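# Unload three right-side sand cores onto plywood boards

## Task

Lift three sand cores out of the mould and set them down lying on the plywood boards next to it, then open the gripper so they are free: the long core with the rounded nose, plus the two upright bladed cores in the mould half on the robot's right. The remaining two cores must still be standing in the mould at the end.

## Robot and tools

Robot: two six-joint arms with parallel grippers, left_arm and right_arm. The names do not match image sides. Scene frame: origin at table-top height midway between the nominal bases, +x out over the table, +z up, left_arm on the +y side. Calibrated base roots: left_arm at (-0.041, +0.329, +0.029) m, right_arm at (-0.052, -0.233, +0.005) m, each turned very slightly about z. A camera stand is bolted behind the arms.

Joint order in every row and every per-arm list: waist, shoulder, elbow, wrist pitch, wrist yaw, wrist roll. All are absolute target angles in radians. Stated ranges: waist -2.618 to 3.054, shoulder 0.000 to 3.142, elbow 0.000 to 3.142, wrist pitch -1.571 to 1.571, wrist yaw -1.571 to 1.571, wrist roll -2.094 to 2.094. Real ends may differ by up to 0.059 rad. A target more than 0.059 rad beyond a stated end, and farther out than the current angle, gets the call refused. "joint sent to its limit" means the joint was stopped at its real end.

Gripper opening: one number per arm, from -1 (closed) to +1 (fully open, about 0.094 m between pads). Fingers point along the gripper's +z and close along its y. end_effector_position is the point between the pads, about 1 cm behind the tips.

A row is always 14 numbers: left_arm's 6 joint angles and opening, then right_arm's 6 joint angles and opening. Send both arms even if only one should move. To keep an arm or gripper still, repeat its current "Joint targets" angles and its present opening command. A 0 opening is a real command, not 'no change'.

Tools:
- execute_actions(actions, cameras): actions is a list of actions. Each action is a table of up to 15 rows, one per 1/30 s step. A short table repeats its last row to fill 15 steps. Each step's targets stay within a lead of the measured angle: 0.339 rad for waist, shoulder and elbow, 2.2 for the wrist joints. If the targets would shift the gripper more than 200 mm, they are scaled back. Far goals therefore need several actions. An empty actions list returns the full state and all camera images. cameras takes names, ["all"] or [].
- move(target, speed, blend, opening_speed, grip_force, blocking, cameras): target is one 14-number row of absolute angles and openings, or a list of up to 15 such rows sharing 10 s. speed is rad/s for the joint with the farthest to go, 0.01 to 12.57, default 0.5. It can be one value per target. blend (rad) rounds corners at intermediate targets; 0 stops at each. opening_speed is the rate of the opening command per second, at least 0.2; use it for gentle closing. grip_force is the pad force limit in newtons, 10 to 50 (full); give one value or one per arm. It persists, and lower values close slowly. blocking=false returns after about 0.5 s while the move continues, and a new move replaces the old one. Joints move in step, so grippers travel on curves. Nothing avoids obstacles or the other arm.
- wait(seconds 0 to 10, cameras): lets time pass while holding commands.
- stop(cameras): brakes a running move.
- zoom_image(camera, region [x0,y0,x1,y1] pixels, at most 504x504): enlarges part of a camera's latest image. Cameras: cam_head_left, cam_head_right, cam_high, cam_low, cam_left_wrist, cam_right_wrist, all 896x504.
- read_manual(section "licences"): licence texts only.
- finished_scene(scene): ends the current scene; call nothing after it.

Result lines:
- Joint positions and Joint velocities: per arm, six joints (rad, rad/s) then pad gap (m, m/s). "within noise" means at rest.
- Joint targets: the angles the joints are currently driven to.
- Tool commands: the present opening commands.
- grip_measured: opening on the -1..+1 scale. With nothing held it reads slightly wide. On a hard part under full squeeze it reads somewhat below the part's width.
- end_effector_position and end_effector_quat_wxyz: in the scene frame, possibly off by a few cm.
- Joint torques: include gravity and offsets; positive means toward larger angles. The first three wrap at ±28 N m.
- "joint command not followed": the clearance check altered targets. It does not keep the grippers apart.
- move: ends with done, off_target, moving, held or fault. limits=held means steps were withheld. done does not prove contact or its absence.
- Step readings: intermediate joint angles, shown for execute_actions calls only.
- MOTOR HOT appears at 75 °C. An OVER-TEMPERATURE FAULT at 90 °C folds that arm, which then idles. At 100 °C the arm goes limp. Heat builds from holding loads, long reach, or pushing against something.

Care: grasp cores firmly and close gently on anything fragile. Do not open while a part is still moving. Lower cores onto the boards rather than dropping them. Avoid fast contact, slamming into the mould, table or fixtures, and pressing hard. Never let the arms touch or grip each other. Wrist camera cables count as part of the hand, so keep them off objects. Nothing may fall off the table. Loose items can occasionally be nudged by outside pushes. Any stop of an arm is costly.

Each tool is called after ">>>" as name([rows], argument=value, ...), one row to a line, values as JSON.

## Session

>>> execute_actions(actions=[])

Scene clock: 0.00 s.
left_arm: end_effector_position=(+0.2179, +0.1547, +0.1666) grip_measured=+1.000 end_effector_quat_wxyz=(+0.328, +0.070, +0.922, -0.192) | right_arm: end_effector_position=(+0.2789, -0.2049, +0.2130) grip_measured=+1.000 end_effector_quat_wxyz=(+0.443, -0.055, +0.895, +0.004)
Joint positions: left_arm=[-0.559 1.041 0.693 -0.442 0.016 -0.437 0.094] | right_arm=[0.148 1.026 0.862 -0.489 0.023 -0.036 0.094]
Joint velocities: within noise
Joint torques (N m): no reading
Motor temperatures (°C): left_arm=[24 37 36 35 24 24 26] | right_arm=[25 33 36 33 22 26 23]
Heat: left arm: 37 °C; right arm: 36 °C.
Joint targets: left_arm=[-0.559 1.039 0.700 -0.444 0.016 -0.437] | right_arm=[0.148 1.023 0.872 -0.490 0.022 -0.036]
Tool commands: left_gripper/opening=+1.0 right_gripper/opening=+1.0

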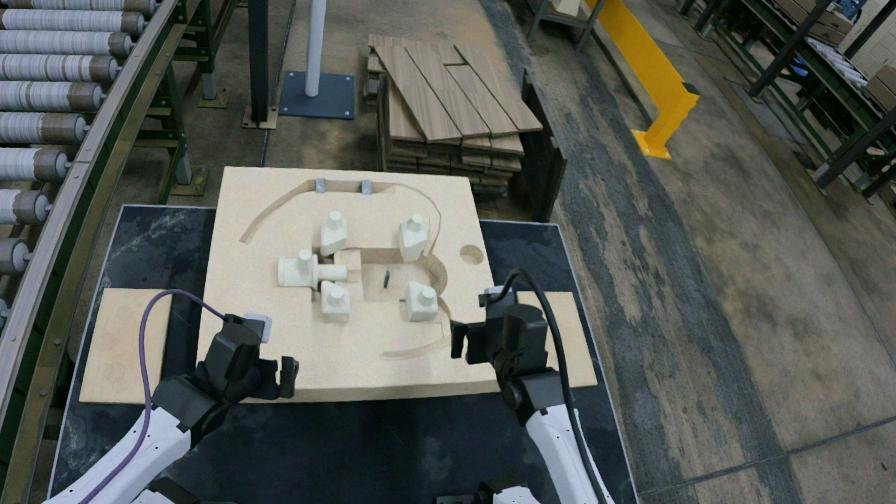

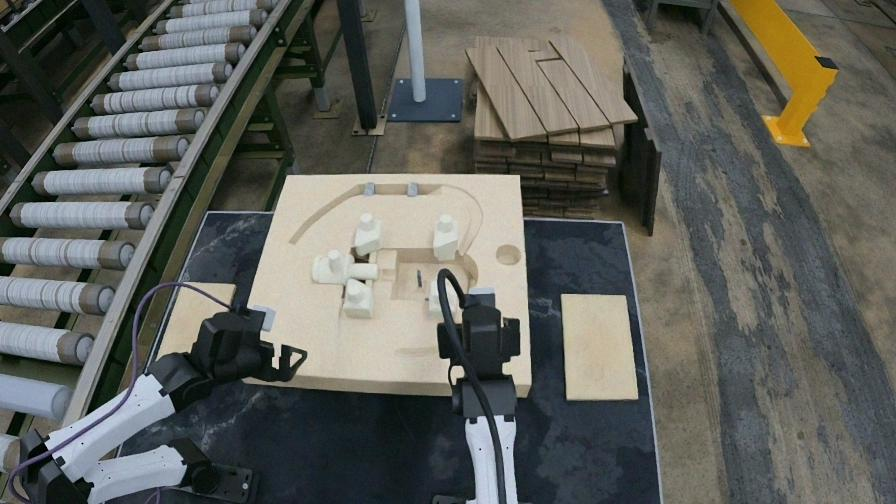

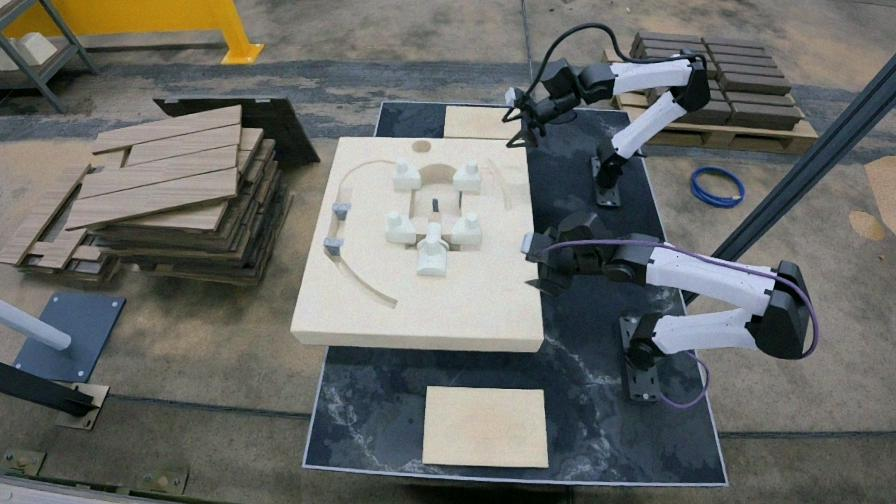

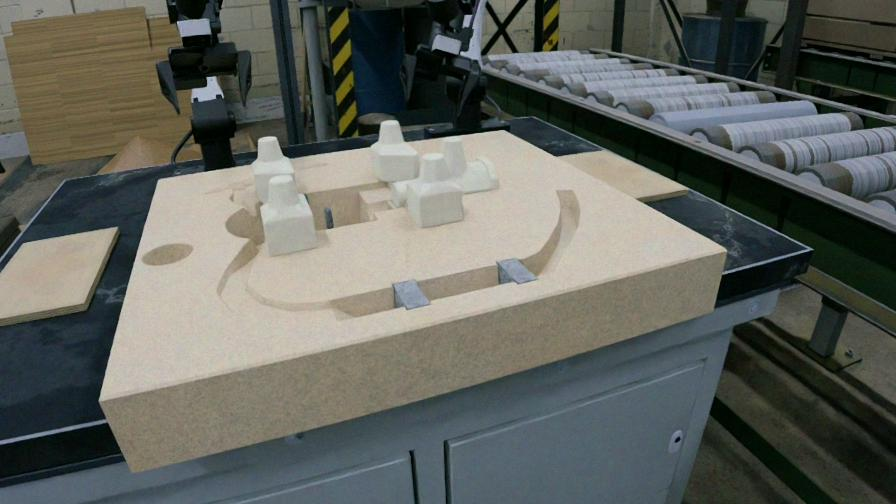

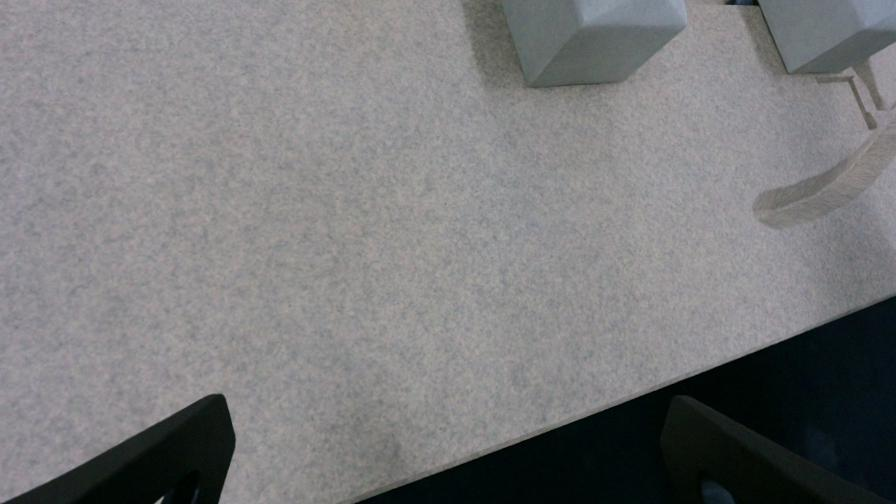

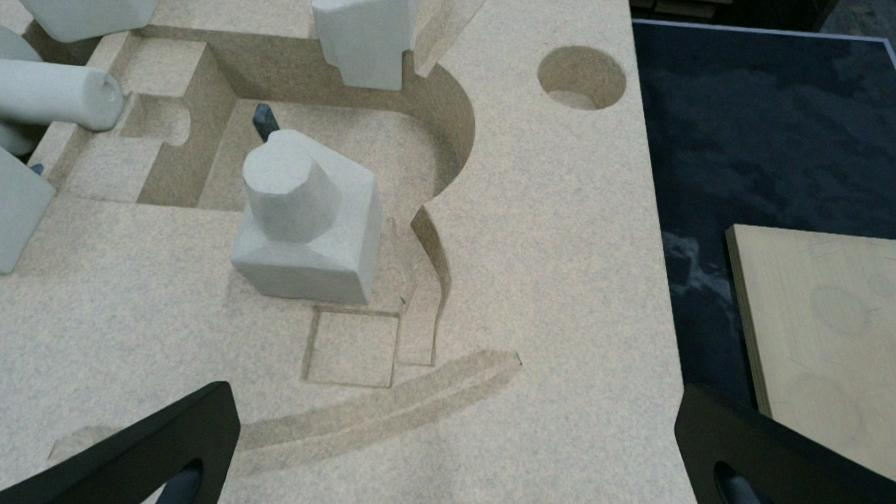

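>>> zoom_image(camera="cam_head_left", region=[240, 160, 500, 350])

>>> zoom_image(camera="cam_low", region=[140, 100, 520, 320])

>>> zoom_image(camera="cam_high", region=[320, 130, 540, 290])

Scaled by 1.938 from the camera's 896x504 image, which has a finer 1280x720 frame.

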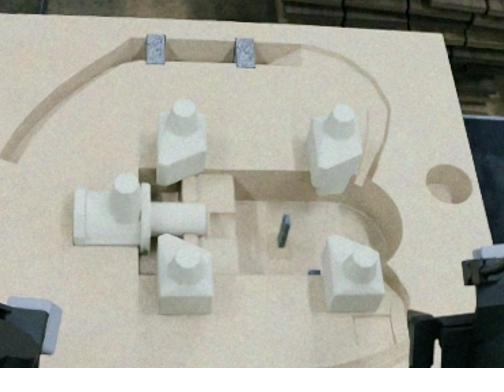

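Scaled by 1.326 from the camera's 896x504 image, which has a finer 1280x720 frame.

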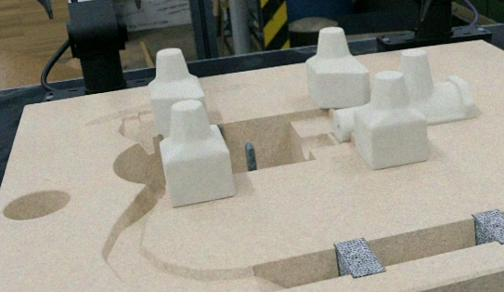

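Scaled by 2.291 from the camera's 896x504 image, which has a finer 1280x720 frame.

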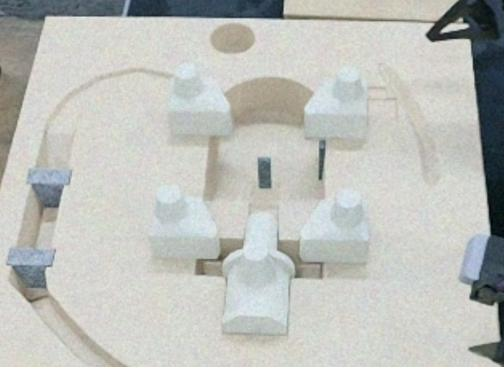

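>>> move(target=[0.3, 1.041, 0.7, -0.444, 0.016, 0, 1, 0.598, 1.731, 1.775, -1.179, 0, 0, 1], speed=1.0, cameras=["all"])

Scene clock: 48.63 s.
left_arm: end_effector_position=(+0.2602, +0.4094, +0.1666) grip_measured=+1.000 end_effector_quat_wxyz=(+0.378, -0.129, +0.916, +0.041) | right_arm: end_effector_position=(+0.2962, -0.0230, +0.2213) grip_measured=+1.000 end_effector_quat_wxyz=(+0.208, -0.270, +0.939, +0.052)
Joint positions: left_arm=[0.296 1.041 0.693 -0.442 0.018 -0.014 0.094] | right_arm=[0.598 1.721 1.749 -1.167 0.01 -0.013 0.094]
Joint torques (N m): left_arm=[0.31 -2.51 9.07 1.64 0.07 0.14] | right_arm=[0.31 -7.95 8.2 0.95 -0.15 0.09]
Motor temperatures (°C): left_arm=[24 37 44 37 23 24 25] | right_arm=[25 33 42 38 22 26 22]
Heat: left arm: 44 °C; right arm: 42 °C.
Joint targets: left_arm=[0.300 1.041 0.700 -0.444 0.016 0.000] | right_arm=[0.598 1.731 1.775 -1.179 0.000 0.000]
move: done

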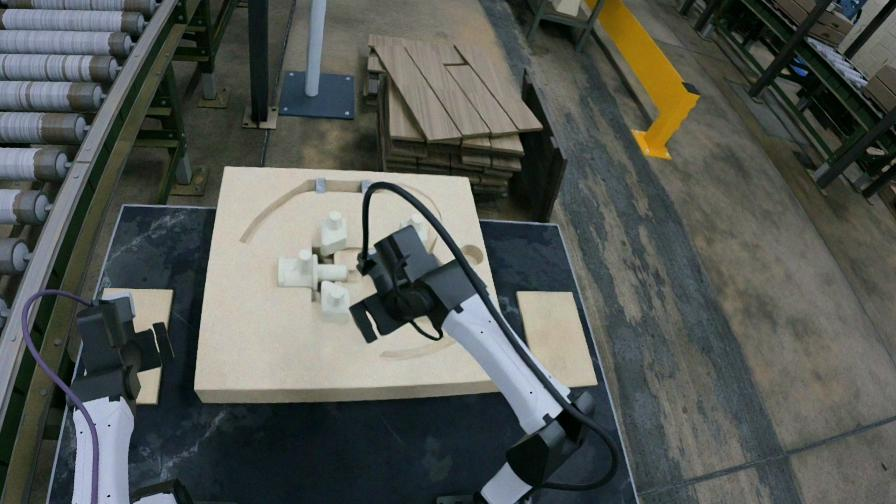

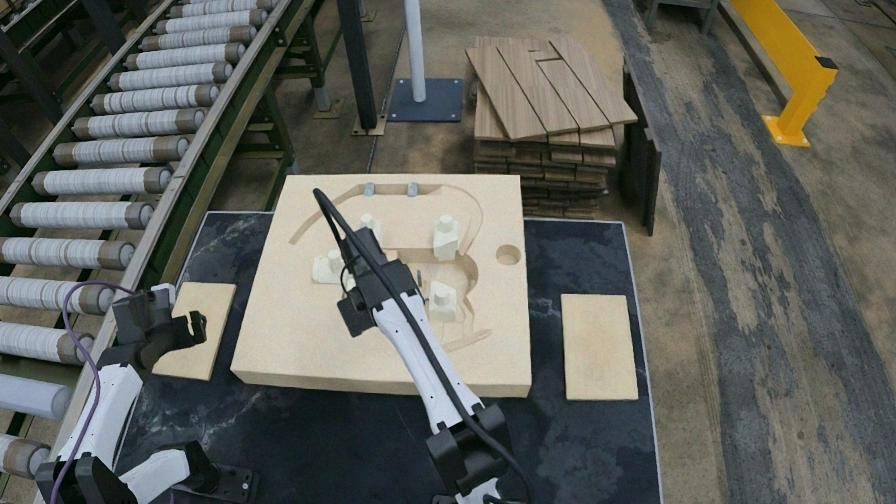

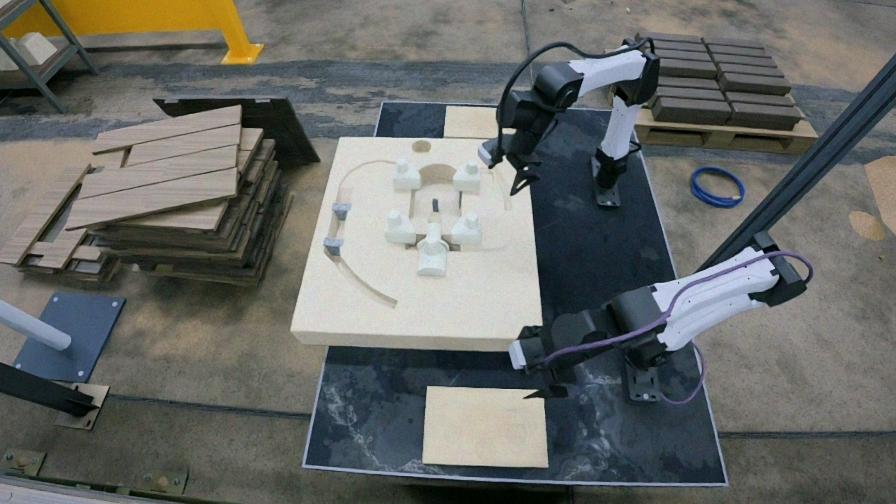

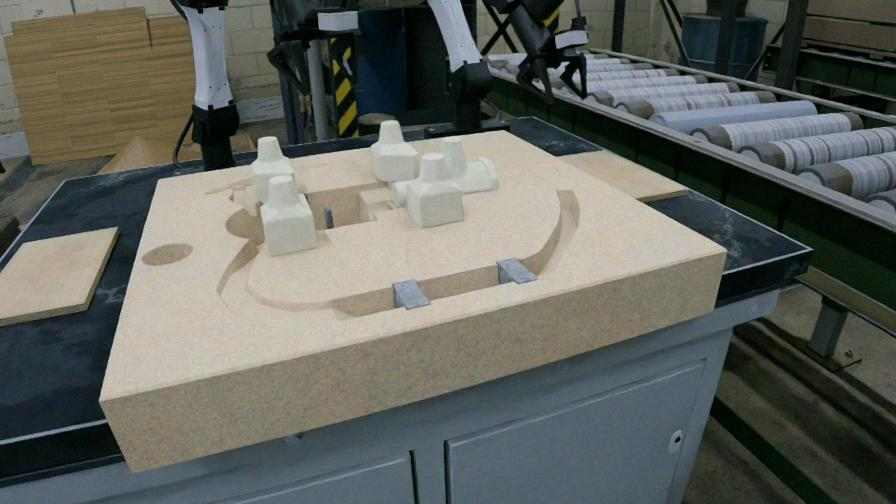

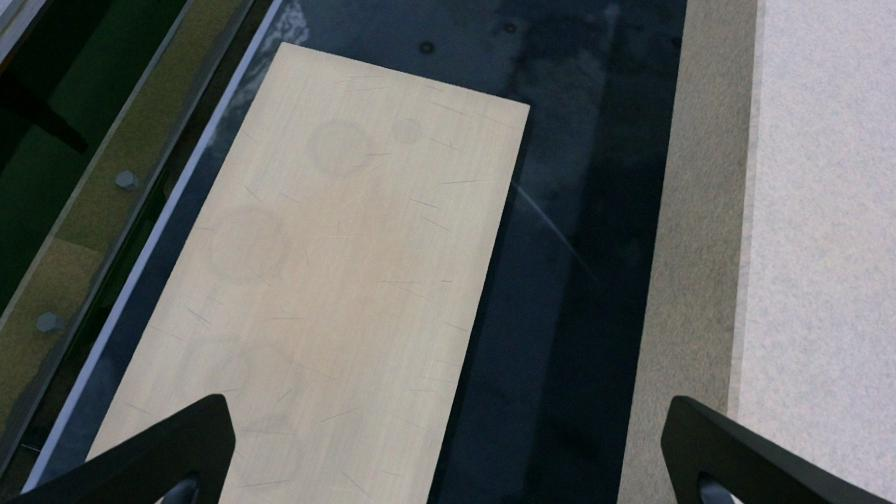

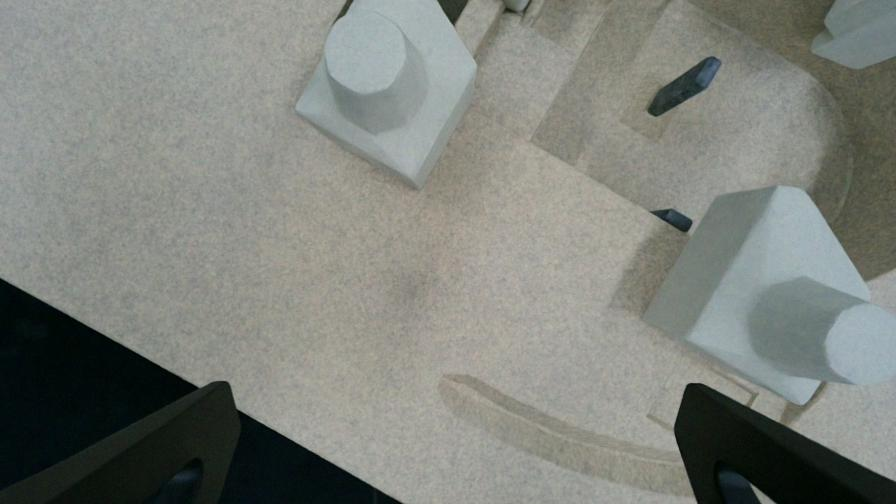

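>>> zoom_image(camera="cam_right_wrist", region=[560, 30, 896, 430])

>>> zoom_image(camera="cam_head_right", region=[300, 170, 540, 360])

Scaled by 1.260 from the camera's 896x504 image, which has a finer 1280x720 frame.

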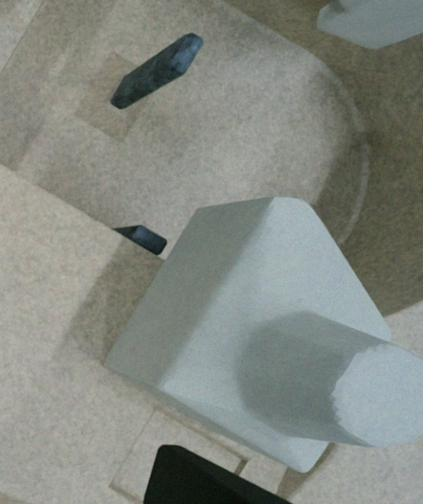

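Scaled by 2.100 from the camera's 896x504 image, which has a finer 1280x720 frame.

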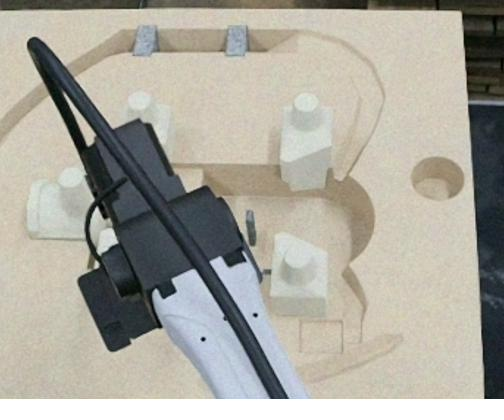

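>>> move(target=[-0.4124, 2.169, 2.36, -1.326, 0, 0, 1, 0.2485, 2.124, 2.392, -1.403, 0, 0, 1], speed=0.8, cameras=["cam_left_wrist","cam_right_wrist","cam_head_left"])

>>> zoom_image(camera="cam_left_wrist", region=[200, 20, 704, 504])

>>> zoom_image(camera="cam_right_wrist", region=[200, 0, 704, 504])

Scene clock: 109.80 s.
left_arm: end_effector_position=(+0.4104, +0.1129, +0.2381) grip_measured=+1.000 end_effector_quat_wxyz=(+0.206, +0.209, +0.954, -0.055) | right_arm: end_effector_position=(+0.4211, -0.1395, +0.2429) grip_measured=+1.000 end_effector_quat_wxyz=(+0.219, -0.102, +0.970, +0.016)
Joint positions: left_arm=[-0.417 2.157 2.33 -1.314 0.015 -0.012 0.094] | right_arm=[0.249 2.106 2.368 -1.39 0.01 -0.012 0.094]
Joint torques (N m): left_arm=[0.32 -9.54 10.06 1.06 -0.05 0.14] | right_arm=[0.29 -10.48 7.56 0.95 -0.12 0.07]
Motor temperatures (°C): left_arm=[24 36 47 37 23 23 25] | right_arm=[25 38 43 35 21 25 22]
Heat: left arm: 47 °C; right arm: 43 °C.
Joint targets: left_arm=[-0.412 2.169 2.360 -1.326 0.000 0.000] | right_arm=[0.248 2.124 2.392 -1.403 0.000 0.000]
move: done
Images, in order (width x height): cam_head_left 896x504, cam_left_wrist 896x504, cam_right_wrist 896x504.

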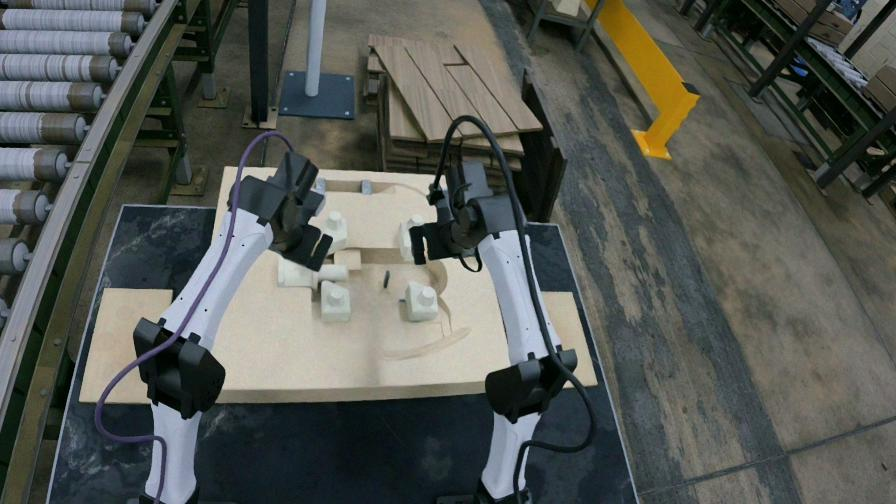

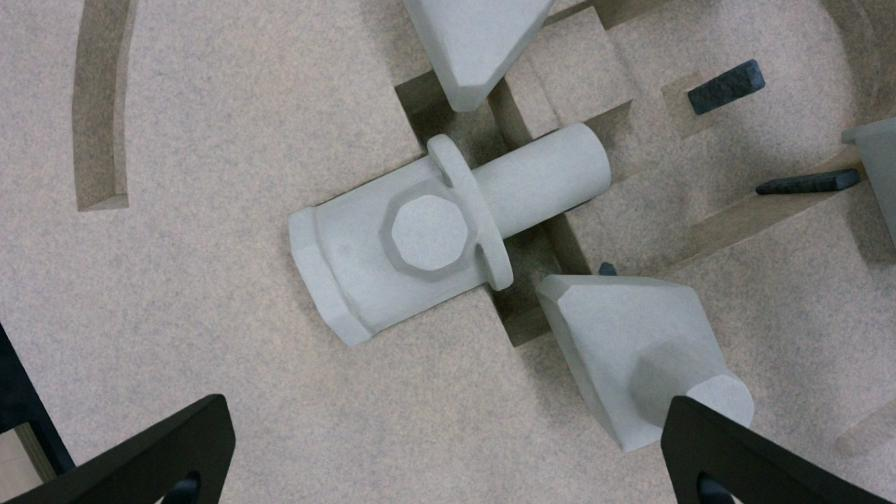

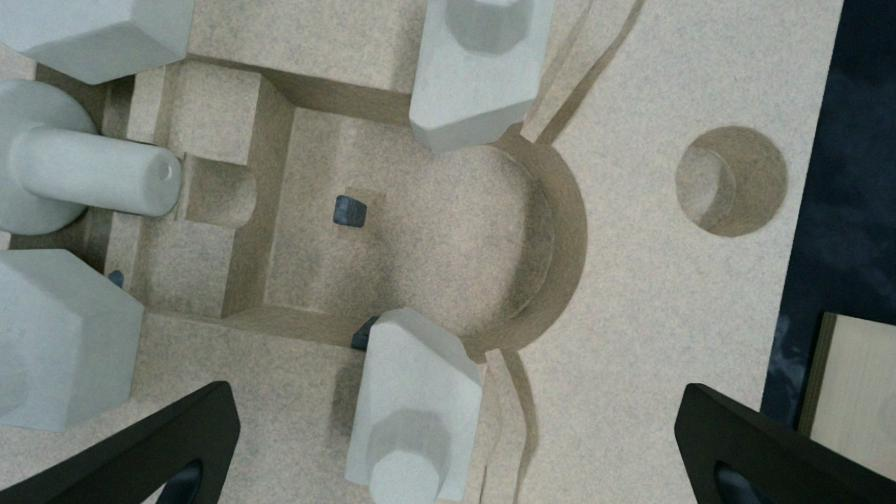

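Scaled by 1.000.

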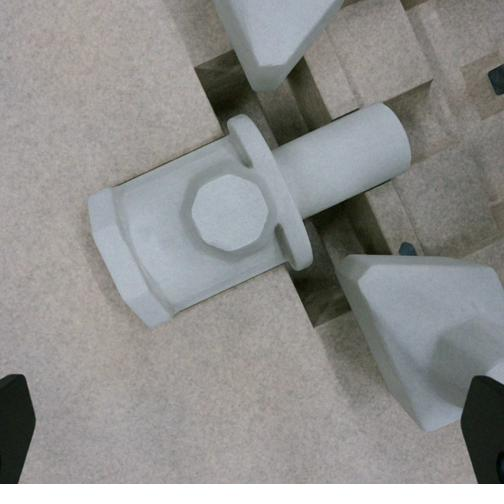

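Scaled by 1.000.

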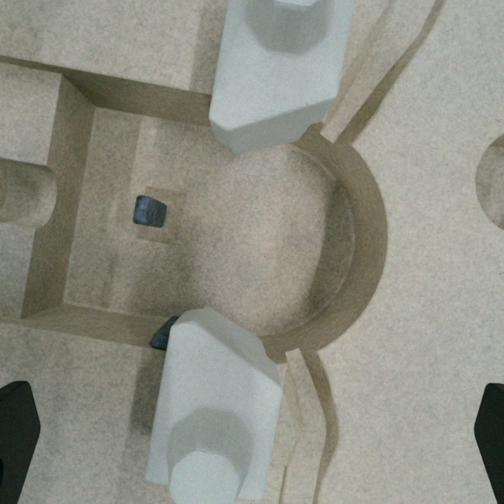

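>>> execute_actions(actions=[], cameras=["cam_low", "cam_high"])

>>> zoom_image(camera="cam_low", region=[360, 110, 520, 240])

>>> zoom_image(camera="cam_low", region=[220, 120, 360, 260])

>>> zoom_image(camera="cam_high", region=[370, 150, 500, 290])

Scene clock: 124.07 s.
left_arm: end_effector_position=(+0.4103, +0.1130, +0.2381) grip_measured=+1.000 end_effector_quat_wxyz=(+0.206, +0.209, +0.954, -0.055) | right_arm: end_effector_position=(+0.4211, -0.1395, +0.2428) grip_measured=+1.000 end_effector_quat_wxyz=(+0.219, -0.102, +0.970, +0.016)
Joint positions: left_arm=[-0.417 2.157 2.33 -1.315 0.015 -0.012 0.094] | right_arm=[0.249 2.106 2.368 -1.391 0.01 -0.012 0.094]
Joint velocities: within noise
Joint torques (N m): left_arm=[0.29 -9.5 10.09 1.04 -0.06 0.13] | right_arm=[0.14 -10.43 7.61 1 -0.14 0.04]
Motor temperatures (°C): left_arm=[24 40 48 36 23 23 25] | right_arm=[25 39 43 35 21 25 22]
Heat: left arm: 48 °C; right arm: 43 °C.
Joint targets: left_arm=[-0.412 2.169 2.360 -1.326 0.000 0.000] | right_arm=[0.248 2.124 2.392 -1.403 0.000 0.000]
Tool commands: left_gripper/opening=+1.0 right_gripper/opening=+1.0
Images, in order (width x height): cam_high 896x504, cam_low 896x504.

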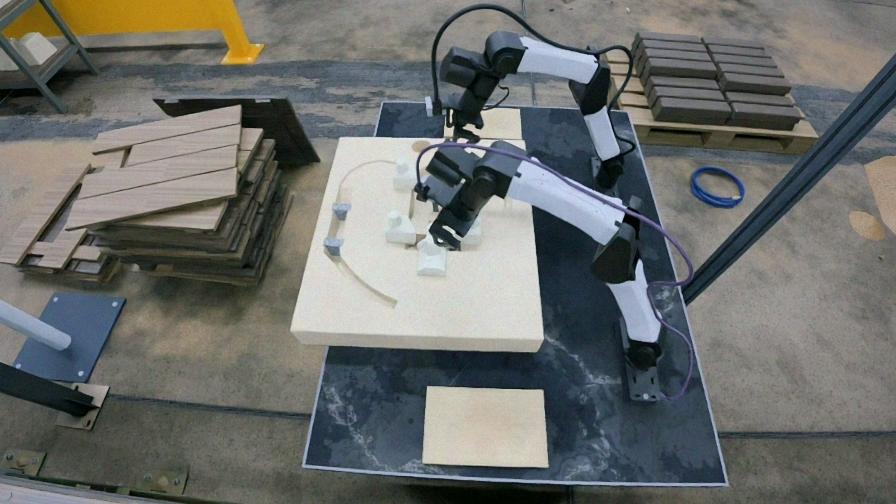

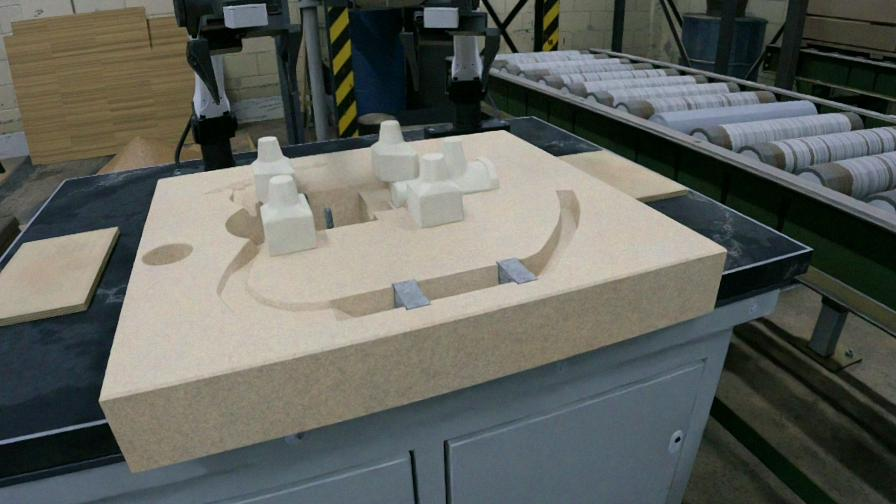

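Scaled by 3.150 from the camera's 896x504 image, which has a finer 1280x720 frame.

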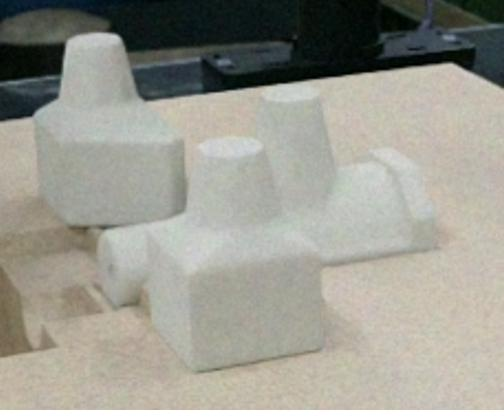

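Scaled by 3.600 from the camera's 896x504 image, which has a finer 1280x720 frame.

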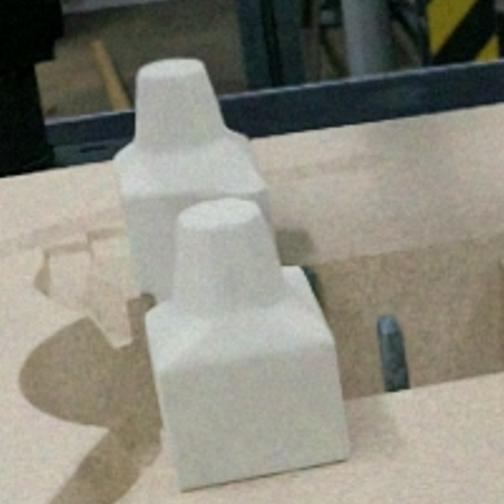

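Scaled by 3.600 from the camera's 896x504 image, which has a finer 1280x720 frame.

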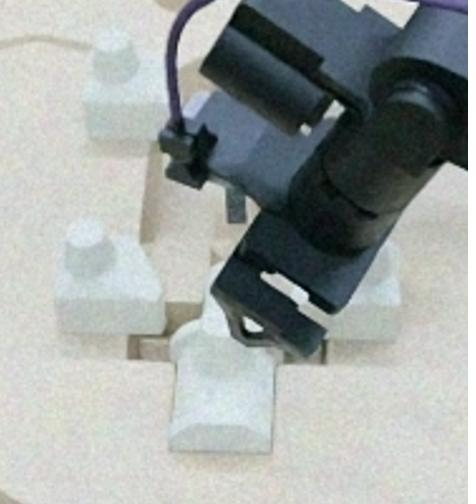

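>>> move(target=[-0.4966, 2.273, 2.38, -1.169, -0.272, -0.4495, 1, 0.3328, 1.885, 2.02, -1.255, 0.127, 0.2534, 1], speed=0.6, cameras=["cam_left_wrist","cam_right_wrist","cam_head_left","cam_head_right","cam_low"])

Scene clock: 152.73 s.
left_arm: end_effector_position=(+0.4485, +0.1000, +0.2130) grip_measured=+1.000 end_effector_quat_wxyz=(+0.267, +0.009, +0.964, +0.001) | right_arm: end_effector_position=(+0.3814, -0.1300, +0.2270) grip_measured=+1.000 end_effector_quat_wxyz=(+0.210, -0.008, +0.978, -0.003)
Joint positions: left_arm=[-0.495 2.258 2.348 -1.179 -0.255 -0.436 0.094] | right_arm=[0.329 1.918 2.029 -1.273 0.115 0.24 0.094]
Joint torques (N m): left_arm=[-0.32 -10.21 10.5 1.34 -0.24 -0.1] | right_arm=[0.65 -13.96 5.52 1.19 0.17 0.05]
Motor temperatures (°C): left_arm=[24 45 49 35 23 23 25] | right_arm=[25 42 43 35 21 25 22]
Heat: left arm: 49 °C; right arm: 43 °C.
Joint targets: left_arm=[-0.497 2.273 2.380 -1.169 -0.272 -0.449] | right_arm=[0.333 1.885 2.020 -1.255 0.127 0.254]
move: done
Images, in order (width x height): cam_head_left 896x504, cam_head_right 896x504, cam_low 896x504, cam_left_wrist 896x504, cam_right_wrist 896x504.

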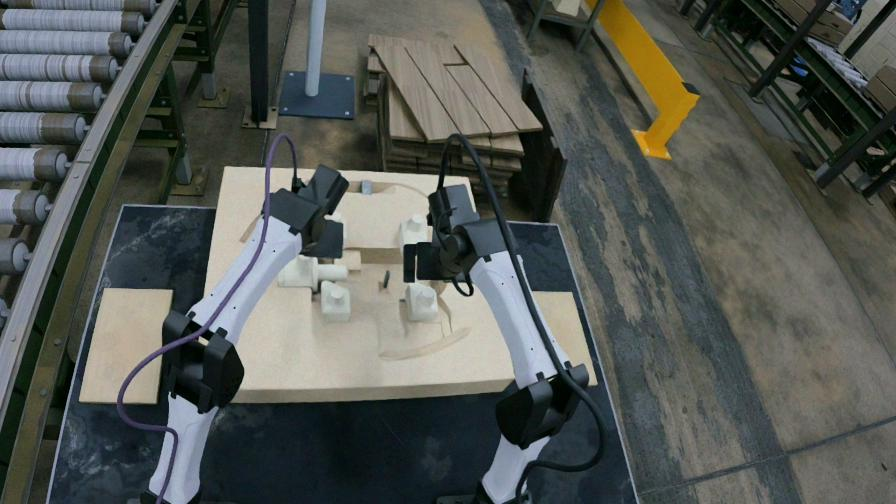

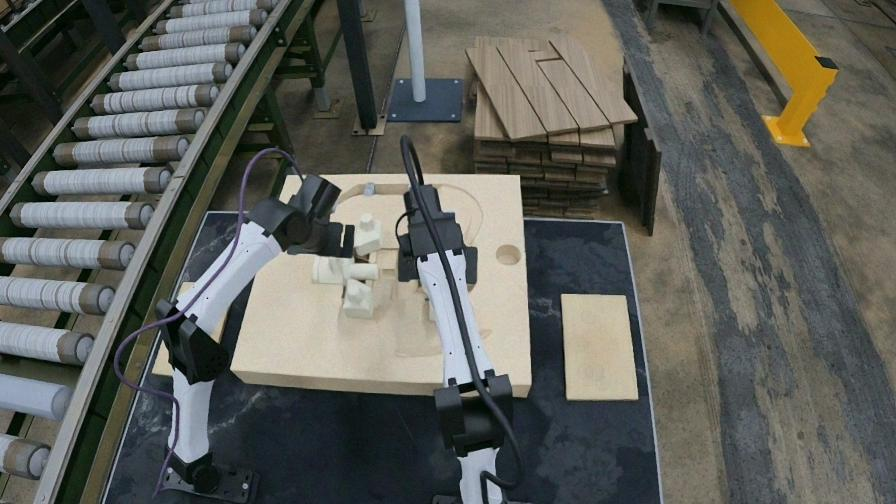

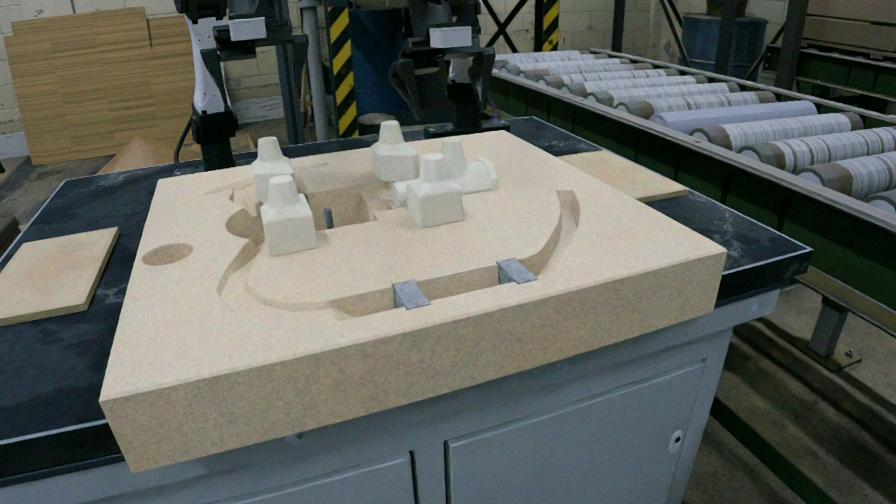

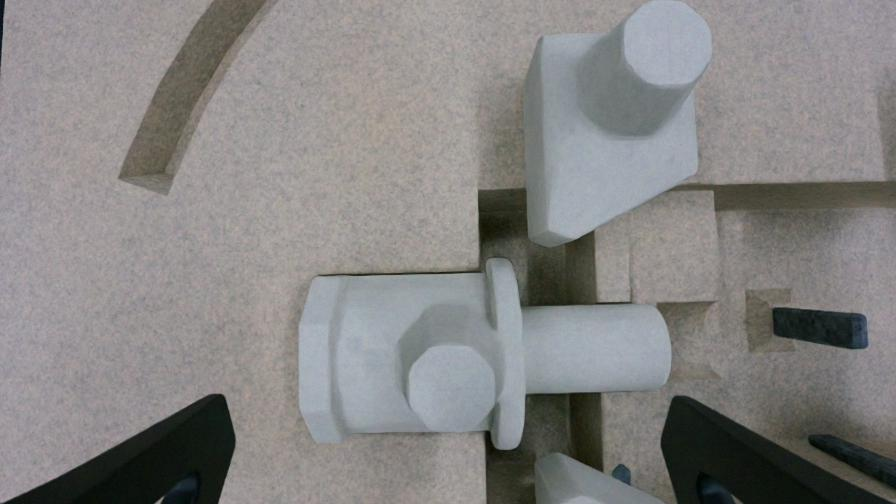

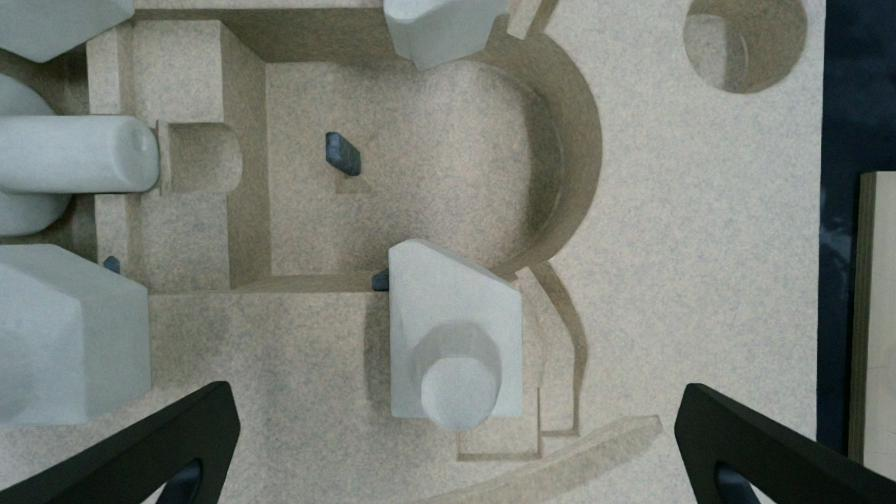

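>>> move(target=[-0.4966, 2.206, 2.019, -0.876, -0.272, -0.4495, 0.3, 0.3264, 1.793, 1.575, -0.8986, 0.124, 0.248, 0.3], speed=0.4, cameras=["cam_left_wrist","cam_right_wrist","cam_low","cam_high"])

Scene clock: 164.73 s.
left_arm: end_effector_position=(+0.4570, +0.0956, +0.1441) grip_measured=+0.301 end_effector_quat_wxyz=(+0.267, +0.008, +0.964, +0.002) | right_arm: end_effector_position=(+0.3738, -0.1322, +0.1458) grip_measured=+0.302 end_effector_quat_wxyz=(+0.209, -0.008, +0.978, -0.003)
Joint positions: left_arm=[-0.495 2.24 2.037 -0.887 -0.257 -0.437 0.061] | right_arm=[0.329 1.827 1.582 -0.919 0.116 0.24 0.061]
Joint torques (N m): left_arm=[-0.28 -14.46 6.31 1.33 -0.25 -0.1] | right_arm=[-0.02 -13.68 5.91 1.23 0.14 0.04]
Heat: left arm: 49 °C; right arm: 44 °C.
Joint targets: left_arm=[-0.497 2.206 2.019 -0.876 -0.272 -0.450] | right_arm=[0.327 1.793 1.575 -0.899 0.124 0.248]
move: done
Images, in order (width x height): cam_high 896x504, cam_low 896x504, cam_left_wrist 896x504, cam_right_wrist 896x504.

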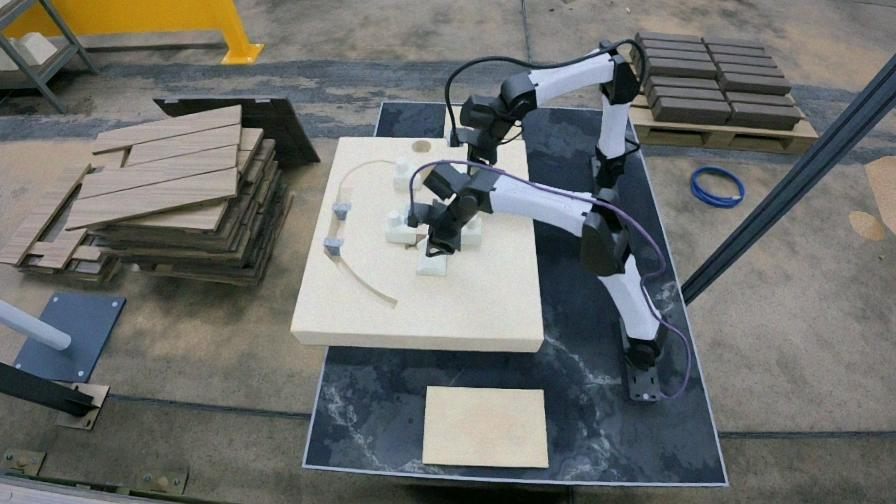

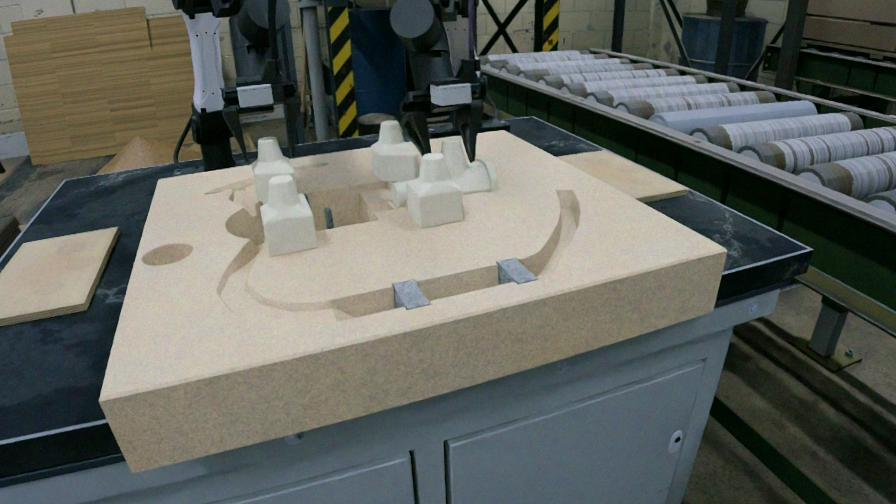

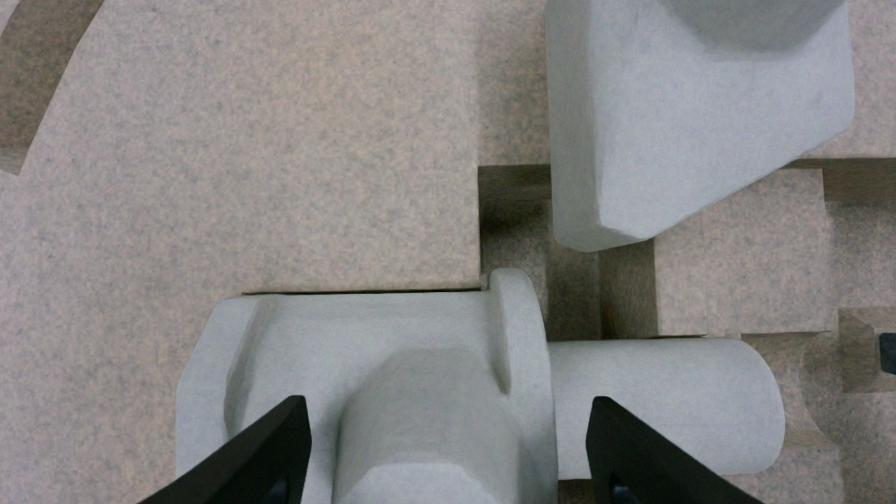

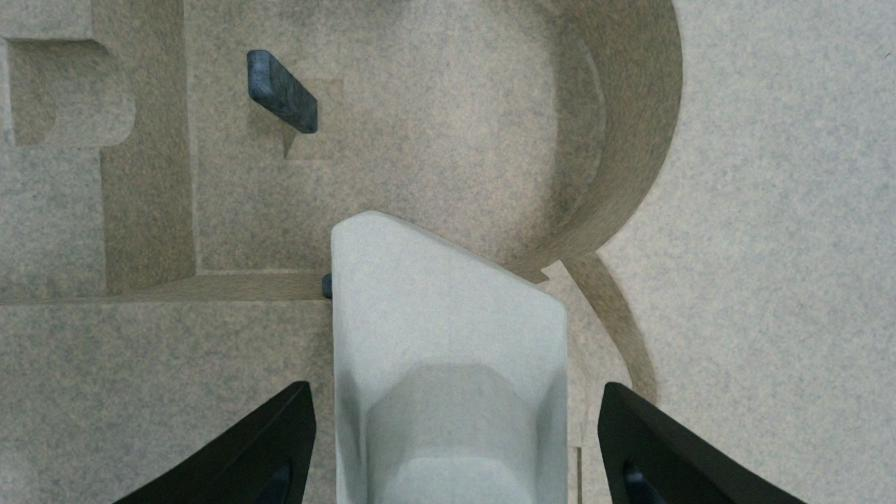

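>>> move(target=[-0.4966, 2.172, 2.019, -0.876, -0.272, -0.4495, 0.3, 0.3264, 1.76, 1.575, -0.8986, 0.124, 0.248, 0.3], speed=0.4)

>>> move(target=[-0.4966, 2.172, 2.019, -0.876, -0.272, -0.4495, -1, 0.3264, 1.76, 1.575, -0.8986, 0.124, 0.248, -1], grip_force=30, cameras=["cam_left_wrist","cam_right_wrist"])

Scene clock: 172.07 s.
left_arm: end_effector_position=(+0.4570, +0.0956, +0.1653) grip_measured=+0.301 end_effector_quat_wxyz=(+0.285, +0.005, +0.958, -0.008) | right_arm: end_effector_position=(+0.3730, -0.1324, +0.1618) grip_measured=+0.302 end_effector_quat_wxyz=(+0.228, -0.006, +0.974, +0.002)
Joint positions: left_arm=[-0.495 2.2 2.037 -0.884 -0.257 -0.437 0.061] | right_arm=[0.329 1.79 1.582 -0.917 0.116 0.24 0.061]
Joint torques (N m): left_arm=[-0.29 -13.82 6.28 1.37 -0.23 -0.09] | right_arm=[-0.08 -12.86 6.01 1.24 0.16 0.02]
Motor temperatures (°C): left_arm=[24 53 47 35 23 23 25] | right_arm=[25 46 42 35 21 25 22]
Heat: left arm: 53 °C; right arm: 46 °C.
Joint targets: left_arm=[-0.497 2.172 2.019 -0.876 -0.272 -0.450] | right_arm=[0.327 1.760 1.575 -0.899 0.124 0.248]
move: done

Scene clock: 174.03 s.
left_arm: end_effector_position=(+0.4573, +0.0976, +0.1655) grip_measured=-0.330 end_effector_quat_wxyz=(+0.286, +0.004, +0.958, -0.003) | right_arm: end_effector_position=(+0.3731, -0.1327, +0.1618) grip_measured=-0.377 end_effector_quat_wxyz=(+0.228, -0.006, +0.974, +0.002)
Joint positions: left_arm=[-0.495 2.2 2.037 -0.887 -0.268 -0.437 0.031] | right_arm=[0.329 1.79 1.582 -0.917 0.117 0.24 0.029]
Joint torques (N m): left_arm=[-0.25 -13.71 6.37 1.37 -0.12 -0.11] | right_arm=[0.24 -12.88 5.97 1.29 0.16 0.02]
Motor temperatures (°C): left_arm=[24 55 47 35 23 23 25] | right_arm=[25 46 42 35 21 25 22]
Heat: left arm: 55 °C; right arm: 46 °C.
Joint targets: left_arm=[-0.497 2.172 2.019 -0.876 -0.272 -0.450] | right_arm=[0.327 1.760 1.575 -0.899 0.124 0.248]
grip_force (N): 30, 30
move: done
Images, in order (width x height): cam_left_wrist 896x504, cam_right_wrist 896x504.

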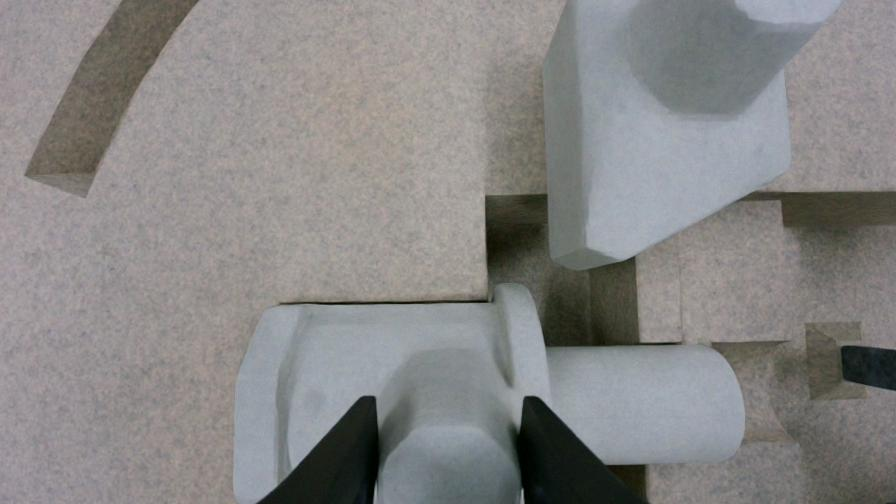

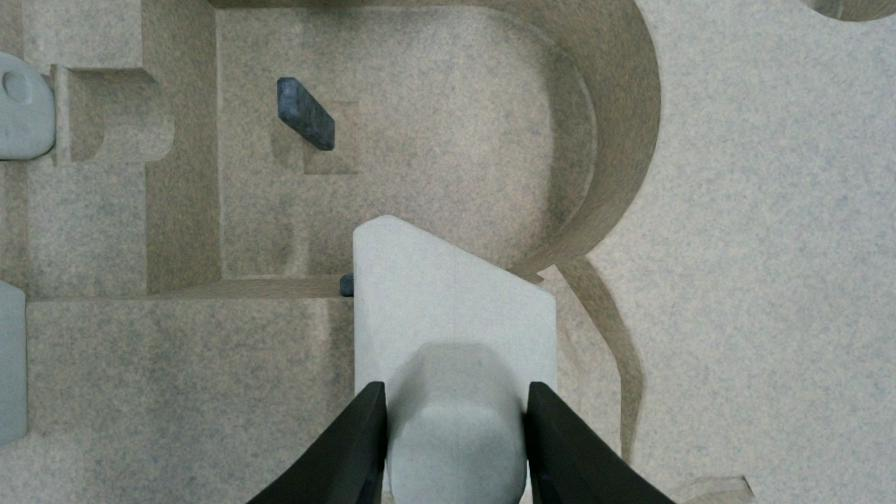

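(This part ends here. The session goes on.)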